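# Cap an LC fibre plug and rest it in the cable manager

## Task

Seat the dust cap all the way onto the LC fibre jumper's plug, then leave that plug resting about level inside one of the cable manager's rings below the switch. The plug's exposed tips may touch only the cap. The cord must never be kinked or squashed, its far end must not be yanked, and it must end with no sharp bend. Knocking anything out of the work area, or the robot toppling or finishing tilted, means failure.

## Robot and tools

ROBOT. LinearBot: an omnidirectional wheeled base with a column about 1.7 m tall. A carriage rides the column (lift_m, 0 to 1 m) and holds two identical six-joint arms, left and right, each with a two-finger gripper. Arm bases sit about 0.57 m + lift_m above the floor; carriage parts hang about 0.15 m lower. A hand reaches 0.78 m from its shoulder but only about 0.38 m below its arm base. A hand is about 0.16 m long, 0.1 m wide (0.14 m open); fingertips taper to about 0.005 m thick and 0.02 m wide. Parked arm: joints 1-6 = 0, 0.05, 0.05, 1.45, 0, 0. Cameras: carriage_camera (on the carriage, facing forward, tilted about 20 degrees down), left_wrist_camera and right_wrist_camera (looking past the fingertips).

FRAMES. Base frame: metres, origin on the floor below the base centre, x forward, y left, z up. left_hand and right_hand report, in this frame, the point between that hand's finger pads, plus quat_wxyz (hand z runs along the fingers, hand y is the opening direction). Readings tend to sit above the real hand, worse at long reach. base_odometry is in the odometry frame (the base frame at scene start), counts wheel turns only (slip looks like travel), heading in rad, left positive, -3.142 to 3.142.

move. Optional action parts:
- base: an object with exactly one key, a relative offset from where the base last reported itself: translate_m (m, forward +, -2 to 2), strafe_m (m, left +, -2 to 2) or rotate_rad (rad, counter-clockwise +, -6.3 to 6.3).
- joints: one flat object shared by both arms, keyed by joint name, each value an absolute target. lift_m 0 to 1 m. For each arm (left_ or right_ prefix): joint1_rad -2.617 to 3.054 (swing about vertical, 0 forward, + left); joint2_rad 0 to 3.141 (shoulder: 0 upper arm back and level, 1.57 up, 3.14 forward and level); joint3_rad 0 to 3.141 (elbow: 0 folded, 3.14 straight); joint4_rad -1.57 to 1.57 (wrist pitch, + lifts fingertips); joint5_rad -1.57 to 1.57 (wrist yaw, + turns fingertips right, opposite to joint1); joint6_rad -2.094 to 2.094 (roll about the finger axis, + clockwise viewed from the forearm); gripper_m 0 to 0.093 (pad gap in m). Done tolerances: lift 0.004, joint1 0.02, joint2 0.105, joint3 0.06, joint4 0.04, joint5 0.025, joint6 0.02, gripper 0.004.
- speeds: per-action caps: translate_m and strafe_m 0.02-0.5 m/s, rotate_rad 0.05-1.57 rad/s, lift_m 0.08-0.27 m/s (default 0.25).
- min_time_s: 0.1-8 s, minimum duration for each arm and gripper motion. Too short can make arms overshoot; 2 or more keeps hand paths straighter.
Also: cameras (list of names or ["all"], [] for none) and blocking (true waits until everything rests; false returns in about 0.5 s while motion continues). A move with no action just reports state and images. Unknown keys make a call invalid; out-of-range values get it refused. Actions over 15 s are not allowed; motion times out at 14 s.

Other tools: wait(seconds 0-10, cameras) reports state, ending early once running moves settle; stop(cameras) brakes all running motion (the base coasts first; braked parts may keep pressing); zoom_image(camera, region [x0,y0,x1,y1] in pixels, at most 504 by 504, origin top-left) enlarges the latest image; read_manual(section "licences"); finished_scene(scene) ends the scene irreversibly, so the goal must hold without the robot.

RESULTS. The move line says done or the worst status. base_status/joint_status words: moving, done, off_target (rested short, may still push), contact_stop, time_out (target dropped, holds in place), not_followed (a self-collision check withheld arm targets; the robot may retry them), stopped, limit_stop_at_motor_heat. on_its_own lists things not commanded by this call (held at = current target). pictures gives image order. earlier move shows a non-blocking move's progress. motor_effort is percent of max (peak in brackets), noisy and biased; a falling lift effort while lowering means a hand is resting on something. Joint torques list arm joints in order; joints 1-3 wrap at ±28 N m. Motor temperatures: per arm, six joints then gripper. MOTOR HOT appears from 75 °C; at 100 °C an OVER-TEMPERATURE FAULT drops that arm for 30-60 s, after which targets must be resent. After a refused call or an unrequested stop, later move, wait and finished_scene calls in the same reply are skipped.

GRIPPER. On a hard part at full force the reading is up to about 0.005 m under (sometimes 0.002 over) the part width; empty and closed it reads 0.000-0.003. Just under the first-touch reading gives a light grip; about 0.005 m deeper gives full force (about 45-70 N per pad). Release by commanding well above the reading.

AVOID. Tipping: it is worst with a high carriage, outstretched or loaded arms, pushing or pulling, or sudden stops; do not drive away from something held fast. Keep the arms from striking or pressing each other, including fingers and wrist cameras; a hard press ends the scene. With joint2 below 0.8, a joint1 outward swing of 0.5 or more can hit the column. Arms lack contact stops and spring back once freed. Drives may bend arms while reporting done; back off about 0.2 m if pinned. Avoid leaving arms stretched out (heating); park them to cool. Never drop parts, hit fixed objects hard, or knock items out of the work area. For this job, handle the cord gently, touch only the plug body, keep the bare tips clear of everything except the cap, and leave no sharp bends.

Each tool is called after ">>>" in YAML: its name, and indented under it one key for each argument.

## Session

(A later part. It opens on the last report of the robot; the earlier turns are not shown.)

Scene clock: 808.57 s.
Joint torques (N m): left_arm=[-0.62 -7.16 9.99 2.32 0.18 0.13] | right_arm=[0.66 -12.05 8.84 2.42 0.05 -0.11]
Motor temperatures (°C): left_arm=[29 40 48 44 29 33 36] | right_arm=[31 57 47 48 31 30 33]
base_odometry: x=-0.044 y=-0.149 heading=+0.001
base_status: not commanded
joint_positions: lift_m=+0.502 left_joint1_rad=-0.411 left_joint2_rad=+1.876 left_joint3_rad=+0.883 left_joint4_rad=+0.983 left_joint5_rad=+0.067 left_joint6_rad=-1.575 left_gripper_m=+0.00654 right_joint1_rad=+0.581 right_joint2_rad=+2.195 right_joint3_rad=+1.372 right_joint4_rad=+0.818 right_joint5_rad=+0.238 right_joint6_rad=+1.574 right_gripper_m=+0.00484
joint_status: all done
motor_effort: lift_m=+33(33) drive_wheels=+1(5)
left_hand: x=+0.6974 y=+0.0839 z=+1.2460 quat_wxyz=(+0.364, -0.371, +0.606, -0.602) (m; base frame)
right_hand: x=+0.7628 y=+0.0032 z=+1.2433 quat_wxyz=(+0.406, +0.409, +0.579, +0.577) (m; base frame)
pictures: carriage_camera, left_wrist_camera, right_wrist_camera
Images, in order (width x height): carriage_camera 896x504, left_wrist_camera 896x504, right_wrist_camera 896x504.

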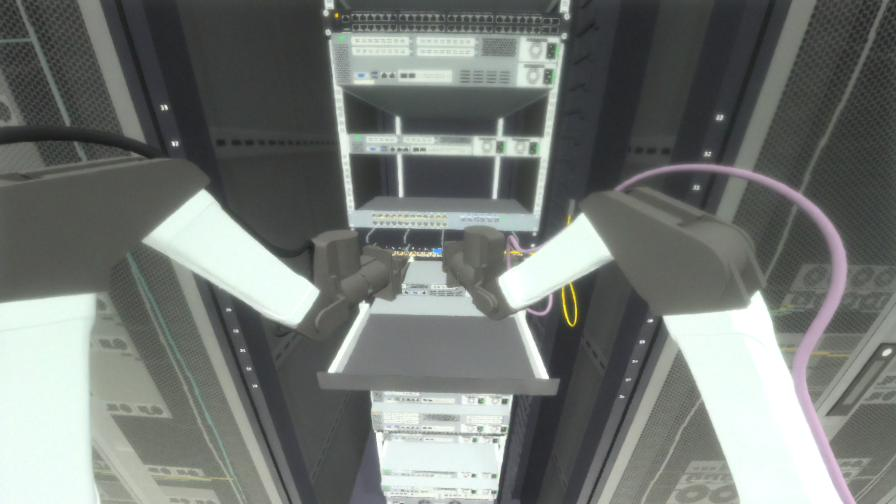

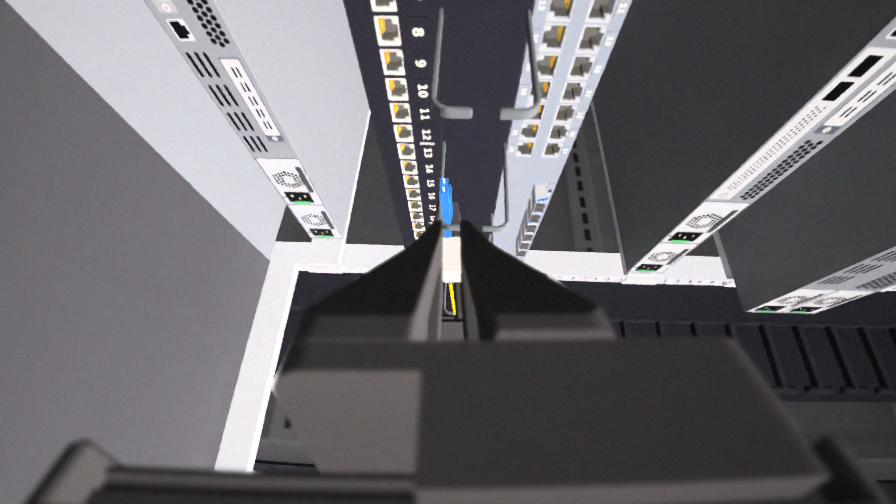

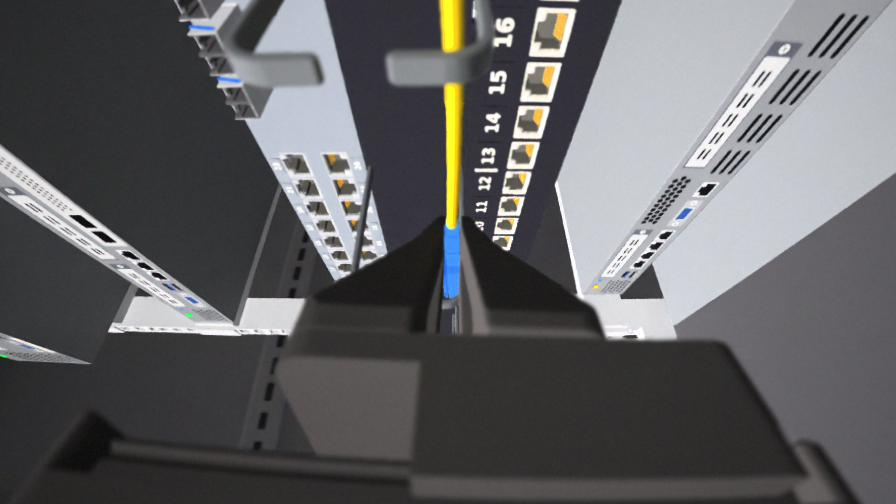

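>>> move:
  joints: {"left_joint1_rad": -0.4385, "left_joint2_rad": 2.049, "left_joint3_rad": 1.130, "left_joint4_rad": 0.933, "left_joint5_rad": 0.093}
  min_time_s: 2.5
  cameras: ["carriage_camera", "left_wrist_camera"]

>>> zoom_image:
  camera: "carriage_camera"
  region: [425, 240, 455, 260]

>>> zoom_image:
  camera: "left_wrist_camera"
  region: [400, 180, 500, 280]

Scene clock: 849.70 s.
Joint torques (N m): left_arm=[-0.61 -8.47 10.26 2.04 0.17 0.13] | right_arm=[0.64 -12.04 8.87 2.42 0.05 -0.11]
Motor temperatures (°C): left_arm=[29 44 54 48 29 33 36] | right_arm=[31 58 48 49 31 30 34]
move: done
base_odometry: x=-0.044 y=-0.149 heading=+0.001
base_status: not commanded
joint_positions: lift_m=+0.502 left_joint1_rad=-0.430 left_joint2_rad=+2.034 left_joint3_rad=+1.095 left_joint4_rad=+0.941 left_joint5_rad=+0.080 left_joint6_rad=-1.575 left_gripper_m=+0.00654 right_joint1_rad=+0.581 right_joint2_rad=+2.195 right_joint3_rad=+1.372 right_joint4_rad=+0.818 right_joint5_rad=+0.238 right_joint6_rad=+1.574 right_gripper_m=+0.00484
joint_status: all done
motor_effort: lift_m=+33(33) drive_wheels=+0(4)
left_hand: x=+0.7354 y=+0.0530 z=+1.2437 quat_wxyz=(+0.357, -0.358, +0.609, -0.611) (m; base frame)
right_hand: x=+0.7628 y=+0.0032 z=+1.2433 quat_wxyz=(+0.406, +0.409, +0.579, +0.577) (m; base frame)
pictures: carriage_camera, left_wrist_camera
Images, in order (width x height): carriage_camera 896x504, left_wrist_camera 896x504.

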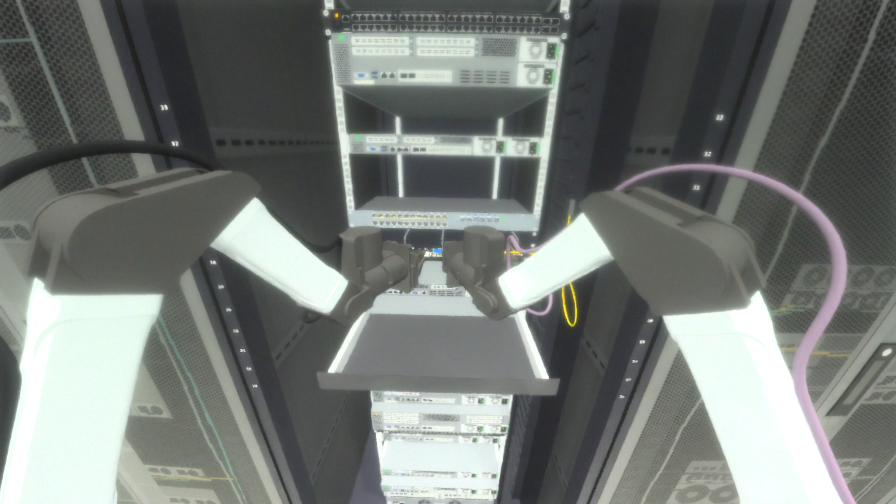

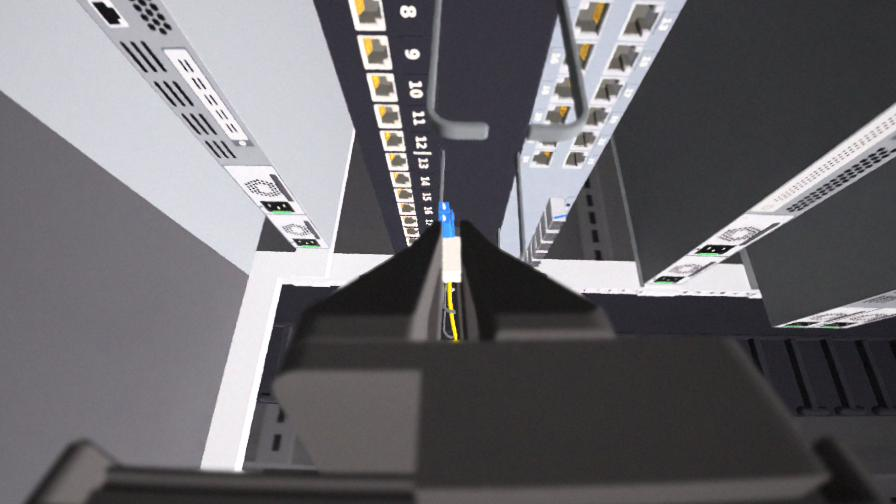

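Scaled by 16.800 from the camera's 896x504 image, which has a finer 1280x720 frame.

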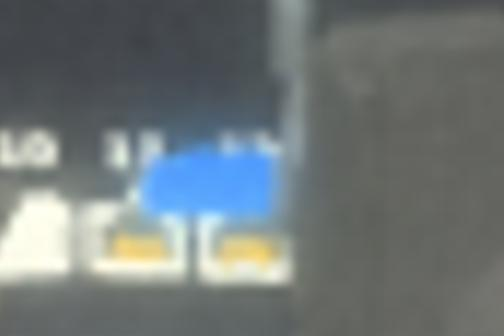

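Scaled by 5.040 from the camera's 896x504 image, which has a finer 1280x720 frame.

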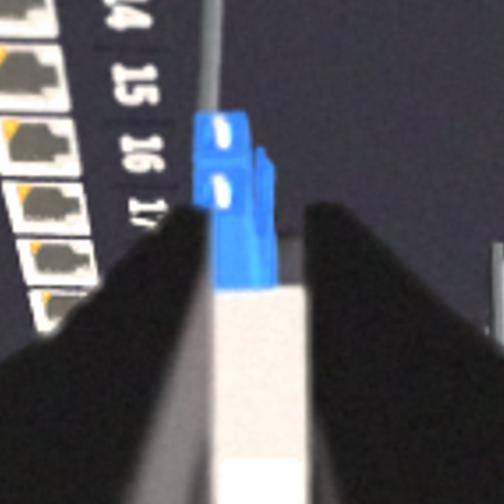

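>>> zoom_image:
  camera: "left_wrist_camera"
  region: [430, 195, 470, 235]

>>> zoom_image:
  camera: "carriage_camera"
  region: [400, 235, 460, 275]

Scaled by 12.600 from the camera's 896x504 image, which has a finer 1280x720 frame.

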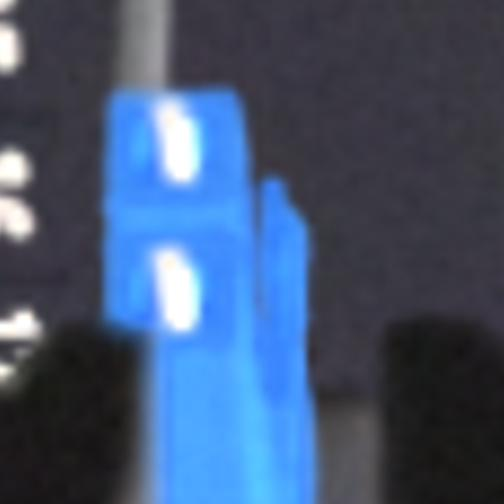

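Scaled by 8.400 from the camera's 896x504 image, which has a finer 1280x720 frame.

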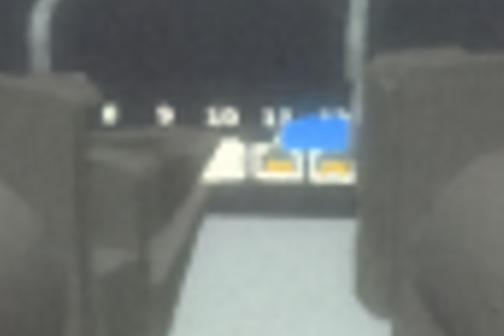

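>>> move:
  joints: {"left_joint1_rad": -0.392, "left_joint2_rad": 2.121, "left_joint3_rad": 1.232, "left_joint4_rad": 0.900, "left_joint5_rad": 0.1235}
  min_time_s: 2.5
  cameras: ["carriage_camera", "left_wrist_camera"]

>>> zoom_image:
  camera: "carriage_camera"
  region: [425, 240, 455, 260]

>>> zoom_image:
  camera: "left_wrist_camera"
  region: [410, 220, 490, 300]

Scene clock: 931.53 s.
Joint torques (N m): left_arm=[0.69 -9.03 10.4 2.05 0.17 0.14] | right_arm=[0.65 -12.04 8.84 2.43 0.05 -0.11]
Motor temperatures (°C): left_arm=[29 50 59 48 29 33 36] | right_arm=[31 59 50 50 31 30 35]
move: done
base_odometry: x=-0.044 y=-0.149 heading=+0.001
base_status: not commanded
joint_positions: lift_m=+0.502 left_joint1_rad=-0.400 left_joint2_rad=+2.105 left_joint3_rad=+1.197 left_joint4_rad=+0.907 left_joint5_rad=+0.110 left_joint6_rad=-1.575 left_gripper_m=+0.00654 right_joint1_rad=+0.581 right_joint2_rad=+2.195 right_joint3_rad=+1.372 right_joint4_rad=+0.819 right_joint5_rad=+0.238 right_joint6_rad=+1.574 right_gripper_m=+0.00484
joint_status: all done
motor_effort: lift_m=+33(33) drive_wheels=-2(3)
left_hand: x=+0.7598 y=+0.0559 z=+1.2398 quat_wxyz=(+0.356, -0.359, +0.610, -0.610) (m; base frame)
right_hand: x=+0.7628 y=+0.0032 z=+1.2434 quat_wxyz=(+0.406, +0.409, +0.579, +0.577) (m; base frame)
pictures: carriage_camera, left_wrist_camera
Images, in order (width x height): carriage_camera 896x504, left_wrist_camera 896x504.

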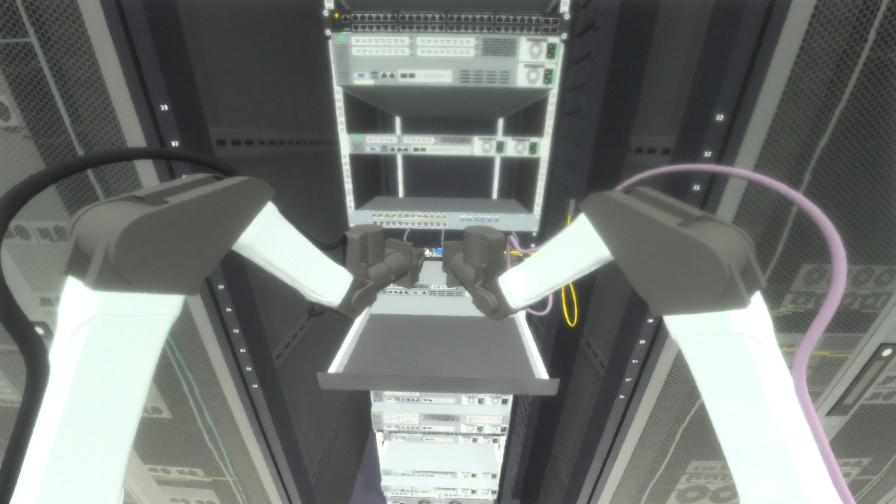

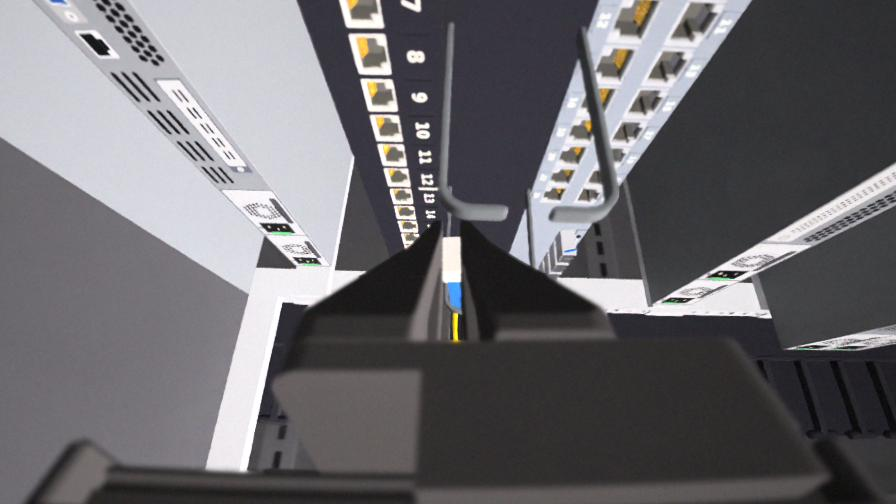

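Scaled by 16.800 from the camera's 896x504 image, which has a finer 1280x720 frame.

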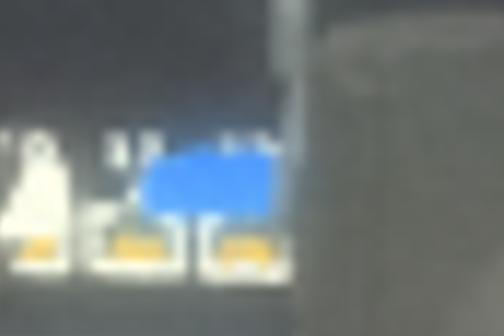

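Scaled by 6.300 from the camera's 896x504 image, which has a finer 1280x720 frame.

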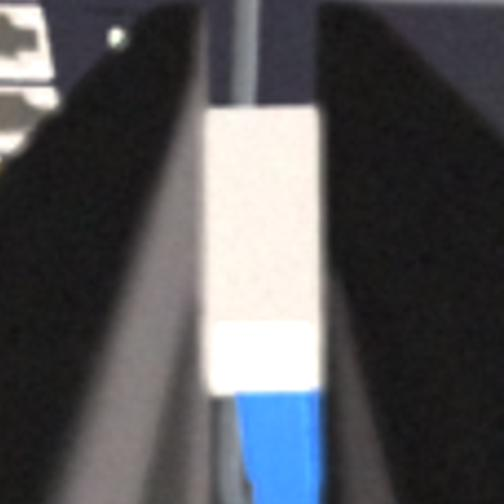

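>>> move:
  cameras: ["right_wrist_camera"]

>>> zoom_image:
  camera: "right_wrist_camera"
  region: [400, 170, 500, 270]

Scene clock: 954.23 s.
Joint torques (N m): left_arm=[0.72 -9.07 10.41 2.05 0.18 0.14] | right_arm=[0.64 -12.03 8.85 2.42 0.05 -0.11]
Motor temperatures (°C): left_arm=[29 49 60 47 29 33 36] | right_arm=[31 59 50 51 31 30 35]
base_odometry: x=-0.044 y=-0.149 heading=+0.001
base_status: not commanded
joint_positions: lift_m=+0.502 left_joint1_rad=-0.400 left_joint2_rad=+2.105 left_joint3_rad=+1.197 left_joint4_rad=+0.907 left_joint5_rad=+0.110 left_joint6_rad=-1.575 left_gripper_m=+0.00654 right_joint1_rad=+0.581 right_joint2_rad=+2.195 right_joint3_rad=+1.372 right_joint4_rad=+0.819 right_joint5_rad=+0.238 right_joint6_rad=+1.574 right_gripper_m=+0.00484
joint_status: all done
motor_effort: lift_m=+33(33) drive_wheels=+2(3)
left_hand: x=+0.7598 y=+0.0559 z=+1.2398 quat_wxyz=(+0.356, -0.359, +0.610, -0.610) (m; base frame)
right_hand: x=+0.7628 y=+0.0032 z=+1.2434 quat_wxyz=(+0.406, +0.409, +0.579, +0.577) (m; base frame)
pictures: right_wrist_camera
Images, in order (width x height): right_wrist_camera 896x504.

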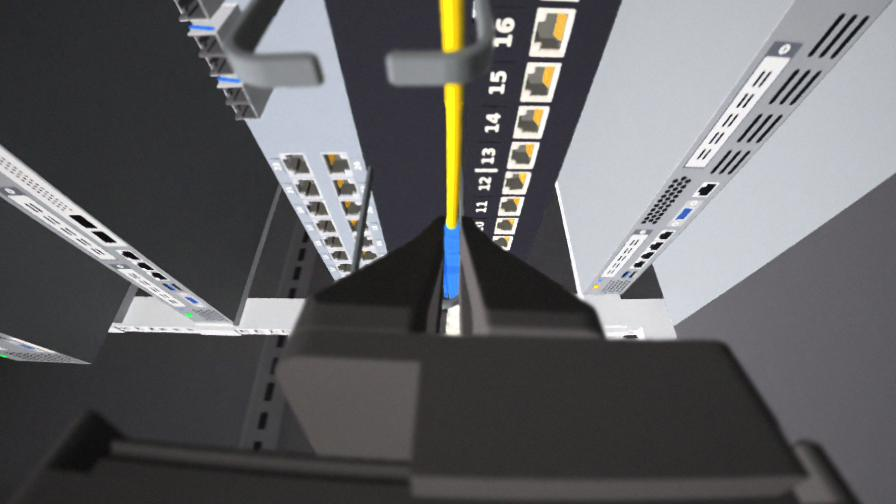

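Scaled by 5.040 from the camera's 896x504 image, which has a finer 1280x720 frame.

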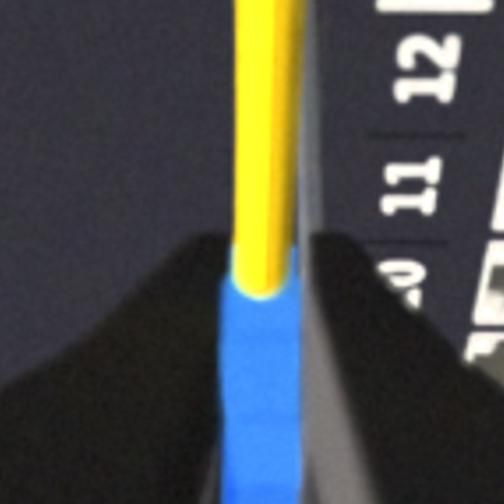

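>>> zoom_image:
  camera: "right_wrist_camera"
  region: [410, 210, 490, 340]

Scaled by 3.877 from the camera's 896x504 image, which has a finer 1280x720 frame.

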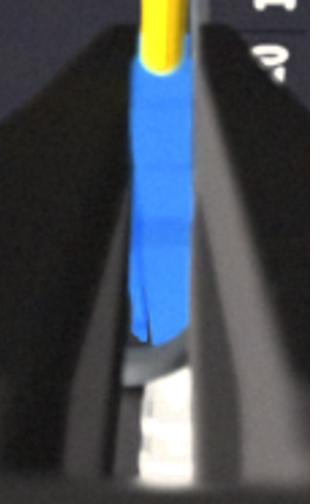

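>>> move:
  joints: {"left_joint1_rad": -0.4173, "left_joint2_rad": 2.137, "left_joint3_rad": 1.261, "left_joint4_rad": 0.887, "left_joint5_rad": 0.087}
  min_time_s: 1.5
  cameras: ["carriage_camera", "left_wrist_camera"]

>>> zoom_image:
  camera: "carriage_camera"
  region: [425, 240, 455, 260]

>>> zoom_image:
  camera: "left_wrist_camera"
  region: [410, 220, 490, 300]

Scene clock: 980.83 s.
Joint torques (N m): left_arm=[-0.58 -9.22 10.48 2.05 -0.07 0.13] | right_arm=[0.65 -12.07 8.84 2.42 0.05 -0.11]
Motor temperatures (°C): left_arm=[29 49 61 47 29 33 36] | right_arm=[31 59 50 51 31 30 36]
move: done
base_odometry: x=-0.044 y=-0.149 heading=+0.001
base_status: not commanded
joint_positions: lift_m=+0.502 left_joint1_rad=-0.410 left_joint2_rad=+2.121 left_joint3_rad=+1.226 left_joint4_rad=+0.895 left_joint5_rad=+0.100 left_joint6_rad=-1.575 left_gripper_m=+0.00654 right_joint1_rad=+0.581 right_joint2_rad=+2.195 right_joint3_rad=+1.372 right_joint4_rad=+0.819 right_joint5_rad=+0.238 right_joint6_rad=+1.574 right_gripper_m=+0.00484
joint_status: all done
motor_effort: lift_m=+33(33) drive_wheels=+3(3)
left_hand: x=+0.7634 y=+0.0500 z=+1.2403 quat_wxyz=(+0.356, -0.359, +0.609, -0.610) (m; base frame)
right_hand: x=+0.7628 y=+0.0032 z=+1.2434 quat_wxyz=(+0.406, +0.409, +0.579, +0.577) (m; base frame)
pictures: carriage_camera, left_wrist_camera
Images, in order (width x height): carriage_camera 896x504, left_wrist_camera 896x504.

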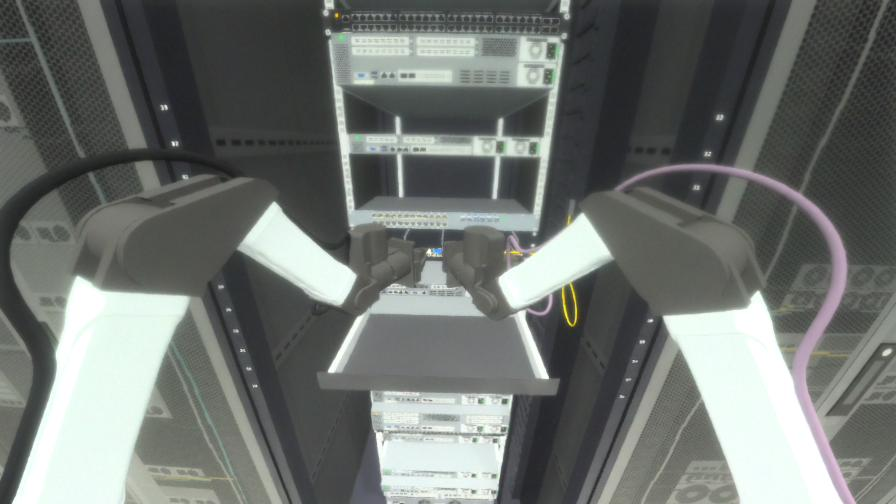

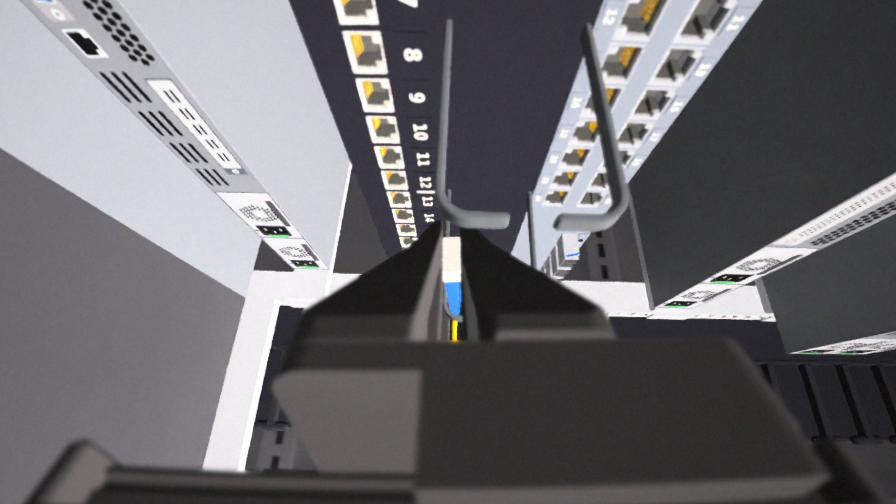

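Scaled by 16.800 from the camera's 896x504 image, which has a finer 1280x720 frame.

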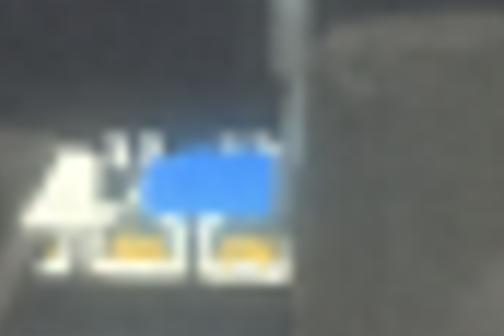

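Scaled by 6.300 from the camera's 896x504 image, which has a finer 1280x720 frame.

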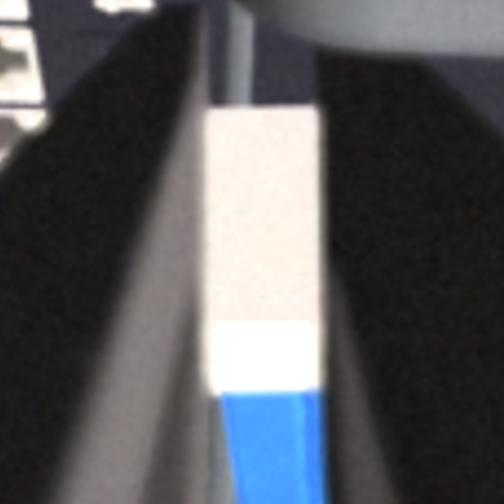

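>>> move:
  joints: {"left_joint1_rad": -0.426, "left_joint2_rad": 2.1435, "left_joint3_rad": 1.274, "left_joint4_rad": 0.8817, "left_joint5_rad": 0.0783}
  min_time_s: 1.0
  cameras: ["carriage_camera", "left_wrist_camera"]

>>> zoom_image:
  camera: "carriage_camera"
  region: [425, 240, 455, 260]

>>> zoom_image:
  camera: "left_wrist_camera"
  region: [410, 220, 490, 300]

Scene clock: 1006.93 s.
Joint torques (N m): left_arm=[-0.62 -9.28 10.54 2.05 -0.07 0.13] | right_arm=[0.65 -12.05 8.84 2.42 0.06 -0.11]
Motor temperatures (°C): left_arm=[29 49 60 49 29 33 36] | right_arm=[31 59 51 51 31 30 36]
move: done
base_odometry: x=-0.044 y=-0.149 heading=+0.001
base_status: not commanded
joint_positions: lift_m=+0.502 left_joint1_rad=-0.418 left_joint2_rad=+2.128 left_joint3_rad=+1.239 left_joint4_rad=+0.889 left_joint5_rad=+0.091 left_joint6_rad=-1.575 left_gripper_m=+0.00654 right_joint1_rad=+0.581 right_joint2_rad=+2.195 right_joint3_rad=+1.372 right_joint4_rad=+0.819 right_joint5_rad=+0.238 right_joint6_rad=+1.574 right_gripper_m=+0.00484
joint_status: all done
motor_effort: lift_m=+33(33) drive_wheels=-3(4)
left_hand: x=+0.7644 y=+0.0460 z=+1.2409 quat_wxyz=(+0.357, -0.359, +0.609, -0.610) (m; base frame)
right_hand: x=+0.7628 y=+0.0032 z=+1.2434 quat_wxyz=(+0.406, +0.409, +0.579, +0.577) (m; base frame)
pictures: carriage_camera, left_wrist_camera
Images, in order (width x height): carriage_camera 896x504, left_wrist_camera 896x504.

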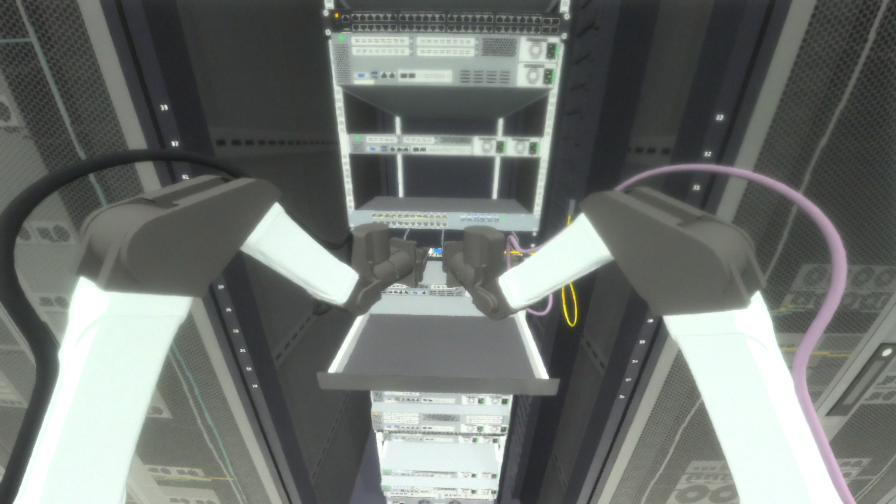

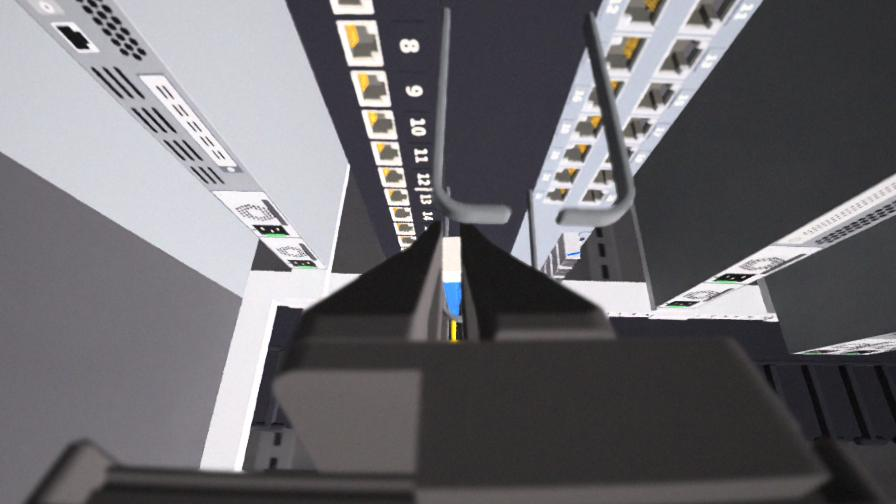

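Scaled by 16.800 from the camera's 896x504 image, which has a finer 1280x720 frame.

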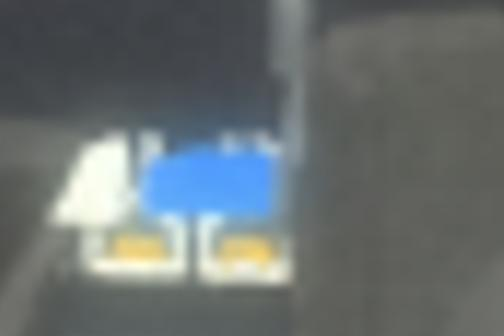

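Scaled by 6.300 from the camera's 896x504 image, which has a finer 1280x720 frame.

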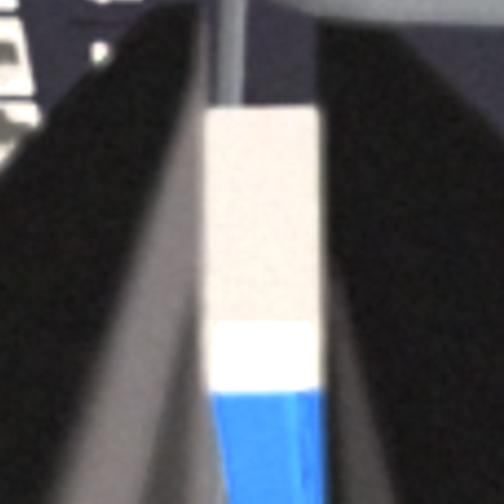

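>>> zoom_image:
  camera: "left_wrist_camera"
  region: [436, 264, 468, 296]

>>> zoom_image:
  camera: "carriage_camera"
  region: [426, 244, 446, 258]

Scaled by 15.750 from the camera's 896x504 image, which has a finer 1280x720 frame.

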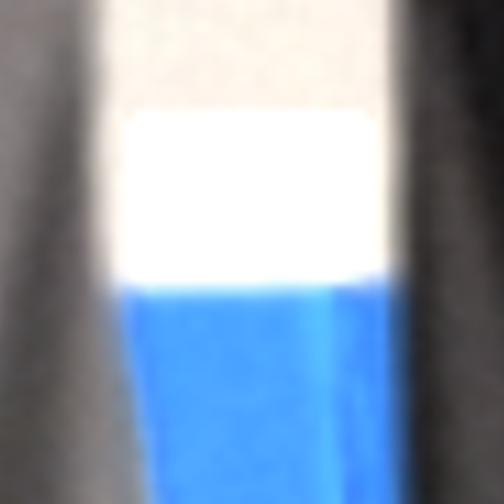

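Scaled by 25.200 from the camera's 896x504 image, which has a finer 1280x720 frame.

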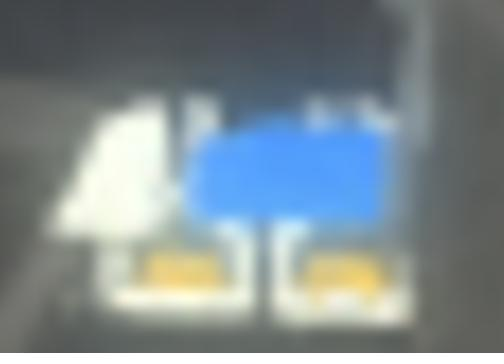

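>>> move:
  cameras: ["right_wrist_camera"]

>>> zoom_image:
  camera: "right_wrist_camera"
  region: [430, 285, 474, 340]

Scene clock: 1053.73 s.
Joint torques (N m): left_arm=[-0.62 -9.29 10.51 2.04 -0.07 0.13] | right_arm=[0.65 -12.04 8.81 2.42 0.05 -0.11]
Motor temperatures (°C): left_arm=[29 51 57 50 29 33 36] | right_arm=[31 59 51 52 31 30 36]
base_odometry: x=-0.044 y=-0.149 heading=+0.001
base_status: not commanded
joint_positions: lift_m=+0.502 left_joint1_rad=-0.418 left_joint2_rad=+2.128 left_joint3_rad=+1.239 left_joint4_rad=+0.889 left_joint5_rad=+0.091 left_joint6_rad=-1.575 left_gripper_m=+0.00654 right_joint1_rad=+0.581 right_joint2_rad=+2.195 right_joint3_rad=+1.372 right_joint4_rad=+0.819 right_joint5_rad=+0.238 right_joint6_rad=+1.574 right_gripper_m=+0.00484
joint_status: all done
motor_effort: lift_m=+33(33) drive_wheels=-2(4)
left_hand: x=+0.7644 y=+0.0460 z=+1.2409 quat_wxyz=(+0.357, -0.359, +0.609, -0.610) (m; base frame)
right_hand: x=+0.7628 y=+0.0032 z=+1.2434 quat_wxyz=(+0.406, +0.409, +0.579, +0.577) (m; base frame)
pictures: right_wrist_camera
Images, in order (width x height): right_wrist_camera 896x504.

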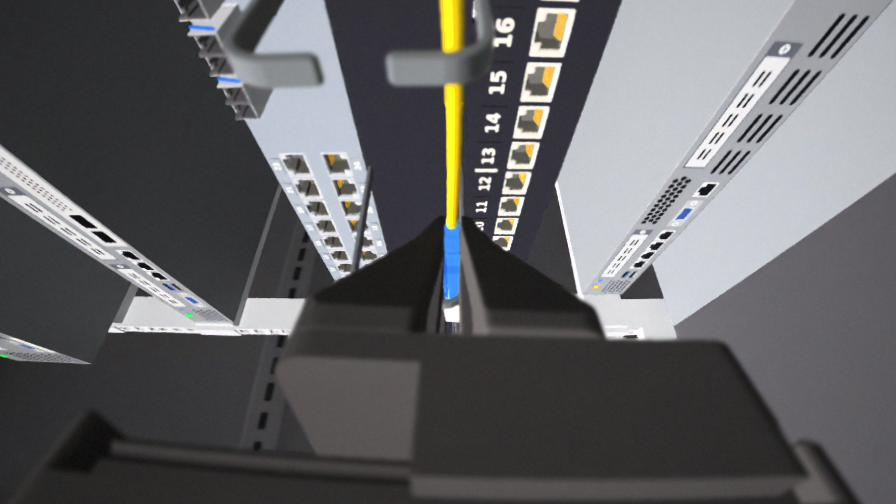

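Scaled by 9.164 from the camera's 896x504 image, which has a finer 1280x720 frame.

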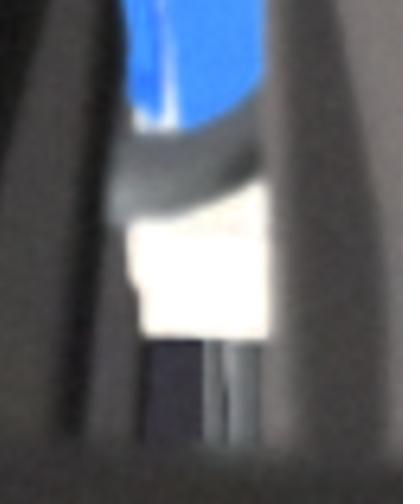

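>>> move:
  joints: {"left_joint1_rad": -0.4332, "left_joint2_rad": 2.1493, "left_joint3_rad": 1.2806, "left_joint4_rad": 0.8805, "left_joint5_rad": 0.0711}
  min_time_s: 1.5
  cameras: ["carriage_camera", "left_wrist_camera"]

>>> zoom_image:
  camera: "carriage_camera"
  region: [426, 244, 446, 258]

>>> zoom_image:
  camera: "left_wrist_camera"
  region: [436, 264, 468, 296]

Scene clock: 1064.90 s.
Joint torques (N m): left_arm=[-0.64 -9.32 10.61 2.05 -0.06 0.12] | right_arm=[0.65 -12.04 8.85 2.43 0.05 -0.11]
Motor temperatures (°C): left_arm=[29 51 57 50 29 33 36] | right_arm=[31 60 51 52 31 30 36]
move: done
base_odometry: x=-0.044 y=-0.149 heading=+0.001
base_status: not commanded
joint_positions: lift_m=+0.502 left_joint1_rad=-0.425 left_joint2_rad=+2.133 left_joint3_rad=+1.244 left_joint4_rad=+0.888 left_joint5_rad=+0.084 left_joint6_rad=-1.575 left_gripper_m=+0.00654 right_joint1_rad=+0.581 right_joint2_rad=+2.195 right_joint3_rad=+1.372 right_joint4_rad=+0.819 right_joint5_rad=+0.238 right_joint6_rad=+1.574 right_gripper_m=+0.00484
joint_status: all done
motor_effort: lift_m=+33(33) drive_wheels=-1(4)
left_hand: x=+0.7643 y=+0.0426 z=+1.2398 quat_wxyz=(+0.357, -0.360, +0.609, -0.610) (m; base frame)
right_hand: x=+0.7628 y=+0.0032 z=+1.2434 quat_wxyz=(+0.406, +0.409, +0.579, +0.577) (m; base frame)
pictures: carriage_camera, left_wrist_camera
Images, in order (width x height): carriage_camera 896x504, left_wrist_camera 896x504.

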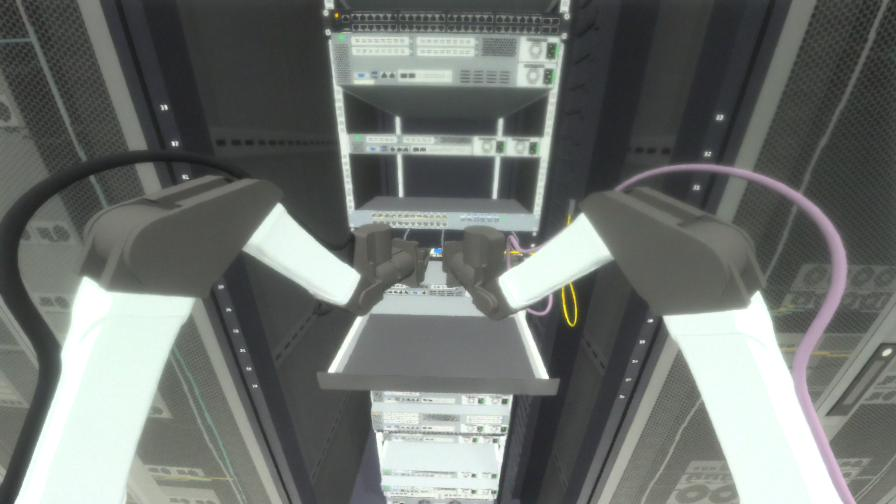

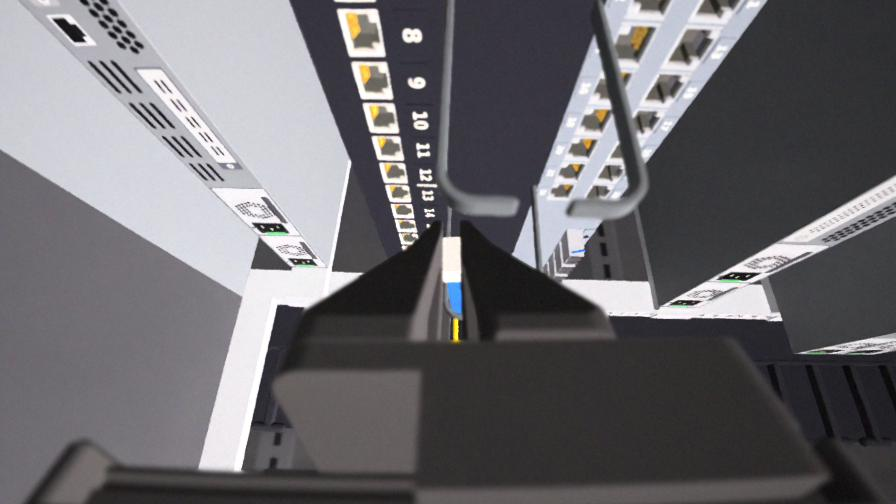

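Scaled by 25.200 from the camera's 896x504 image, which has a finer 1280x720 frame.

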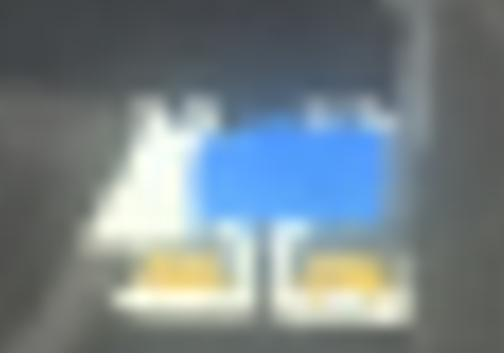

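Scaled by 15.750 from the camera's 896x504 image, which has a finer 1280x720 frame.

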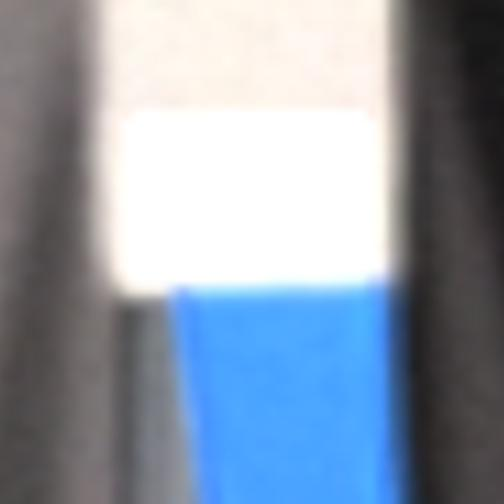

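>>> move:
  joints: {"left_joint3_rad": 1.2833, "left_joint4_rad": 0.878}
  min_time_s: 0.5
  cameras: ["left_wrist_camera"]

>>> zoom_image:
  camera: "left_wrist_camera"
  region: [436, 264, 468, 296]

>>> move:
  joints: {"left_joint1_rad": -0.4359, "left_joint5_rad": 0.0684}
  min_time_s: 0.5
  cameras: ["carriage_camera", "left_wrist_camera"]

>>> zoom_image:
  camera: "carriage_camera"
  region: [426, 244, 446, 258]

>>> zoom_image:
  camera: "left_wrist_camera"
  region: [436, 264, 468, 296]

Scene clock: 1080.63 s.
Joint torques (N m): left_arm=[-0.61 -9.28 10.85 2.05 -0.07 0.13] | right_arm=[0.66 -12.03 8.85 2.43 0.05 -0.11]
Motor temperatures (°C): left_arm=[29 52 57 50 29 33 36] | right_arm=[31 60 51 52 31 30 36]
move: done
base_odometry: x=-0.044 y=-0.149 heading=+0.001
base_status: not commanded
joint_positions: lift_m=+0.502 left_joint1_rad=-0.425 left_joint2_rad=+2.133 left_joint3_rad=+1.244 left_joint4_rad=+0.885 left_joint5_rad=+0.084 left_joint6_rad=-1.575 left_gripper_m=+0.00654 right_joint1_rad=+0.581 right_joint2_rad=+2.195 right_joint3_rad=+1.372 right_joint4_rad=+0.819 right_joint5_rad=+0.238 right_joint6_rad=+1.574 right_gripper_m=+0.00484
joint_status: all done
motor_effort: lift_m=+33(33) drive_wheels=+3(5)
left_hand: x=+0.7643 y=+0.0426 z=+1.2391 quat_wxyz=(+0.356, -0.360, +0.610, -0.609) (m; base frame)
right_hand: x=+0.7628 y=+0.0032 z=+1.2434 quat_wxyz=(+0.406, +0.409, +0.579, +0.577) (m; base frame)
pictures: left_wrist_camera
Images, in order (width x height): left_wrist_camera 896x504.

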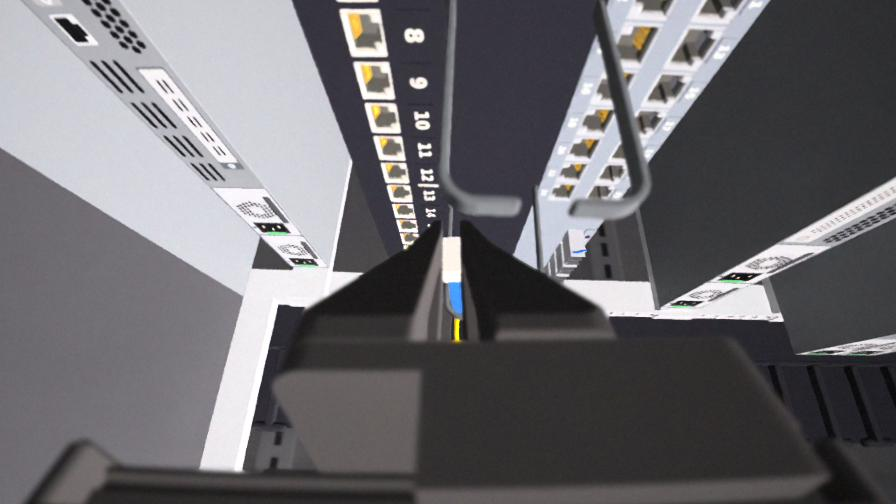

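Scaled by 15.750 from the camera's 896x504 image, which has a finer 1280x720 frame.

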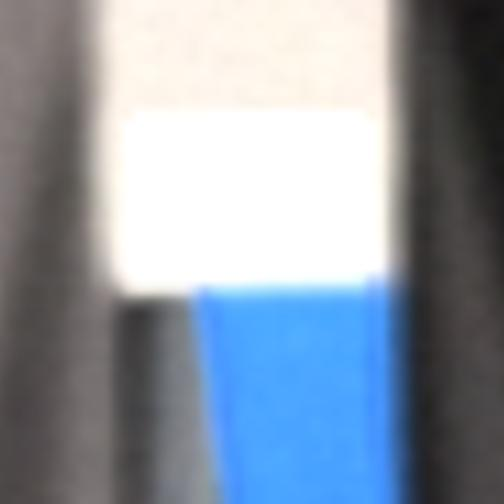

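Scene clock: 1081.43 s.
Joint torques (N m): left_arm=[-0.84 -9.28 10.82 2.04 -0.06 0.13] | right_arm=[0.65 -12.05 8.83 2.42 0.05 -0.11]
Motor temperatures (°C): left_arm=[29 52 57 50 29 33 36] | right_arm=[31 60 51 52 31 30 36]
move: done
base_odometry: x=-0.044 y=-0.149 heading=+0.001
base_status: not commanded
joint_positions: lift_m=+0.502 left_joint1_rad=-0.425 left_joint2_rad=+2.133 left_joint3_rad=+1.244 left_joint4_rad=+0.885 left_joint5_rad=+0.082 left_joint6_rad=-1.575 left_gripper_m=+0.00654 right_joint1_rad=+0.581 right_joint2_rad=+2.195 right_joint3_rad=+1.372 right_joint4_rad=+0.819 right_joint5_rad=+0.238 right_joint6_rad=+1.574 right_gripper_m=+0.00484
joint_status: all done
motor_effort: lift_m=+33(33) drive_wheels=+0(3)
left_hand: x=+0.7645 y=+0.0429 z=+1.2391 quat_wxyz=(+0.357, -0.361, +0.610, -0.609) (m; base frame)
right_hand: x=+0.7628 y=+0.0032 z=+1.2434 quat_wxyz=(+0.406, +0.409, +0.579, +0.577) (m; base frame)
pictures: carriage_camera, left_wrist_camera
Images, in order (width x height): carriage_camera 896x504, left_wrist_camera 896x504.

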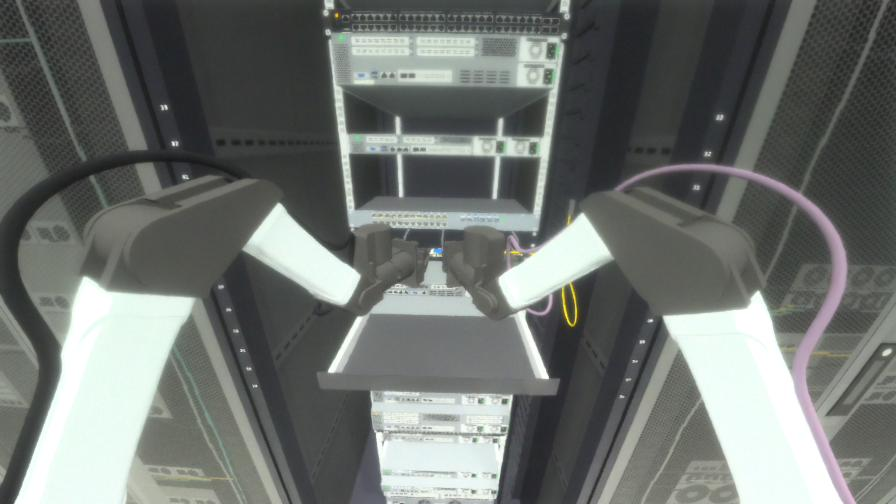

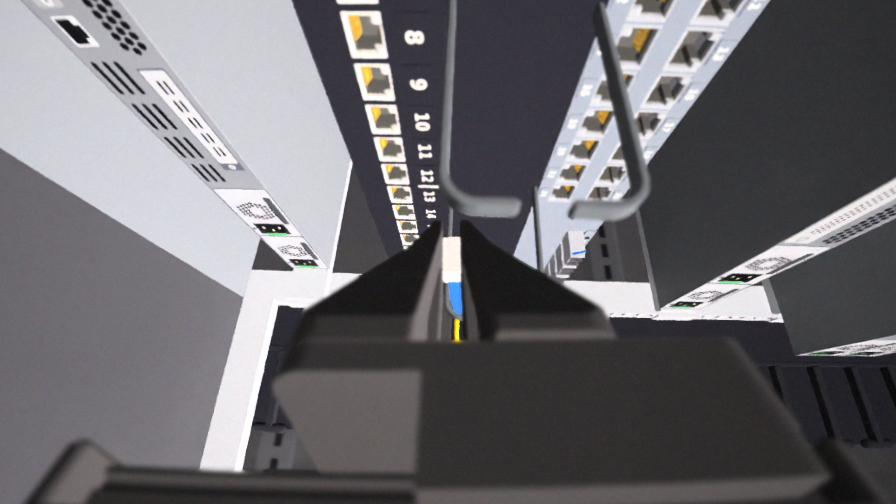

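Scaled by 25.200 from the camera's 896x504 image, which has a finer 1280x720 frame.

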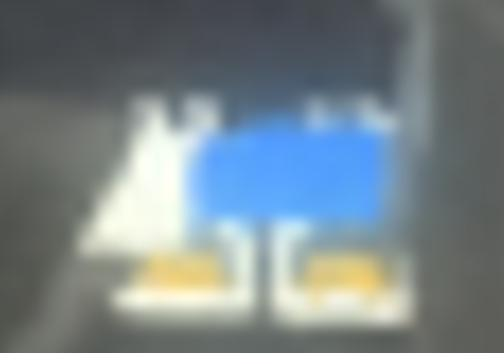

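Scaled by 15.750 from the camera's 896x504 image, which has a finer 1280x720 frame.

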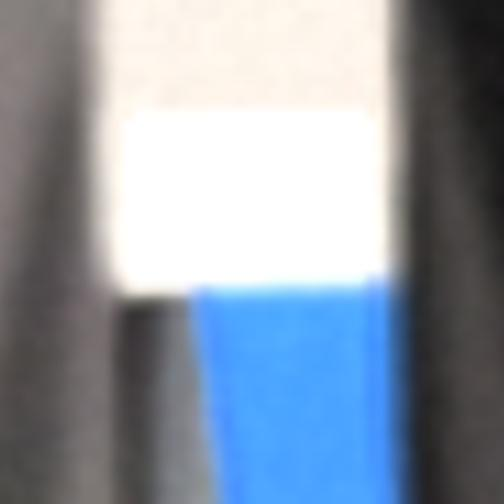

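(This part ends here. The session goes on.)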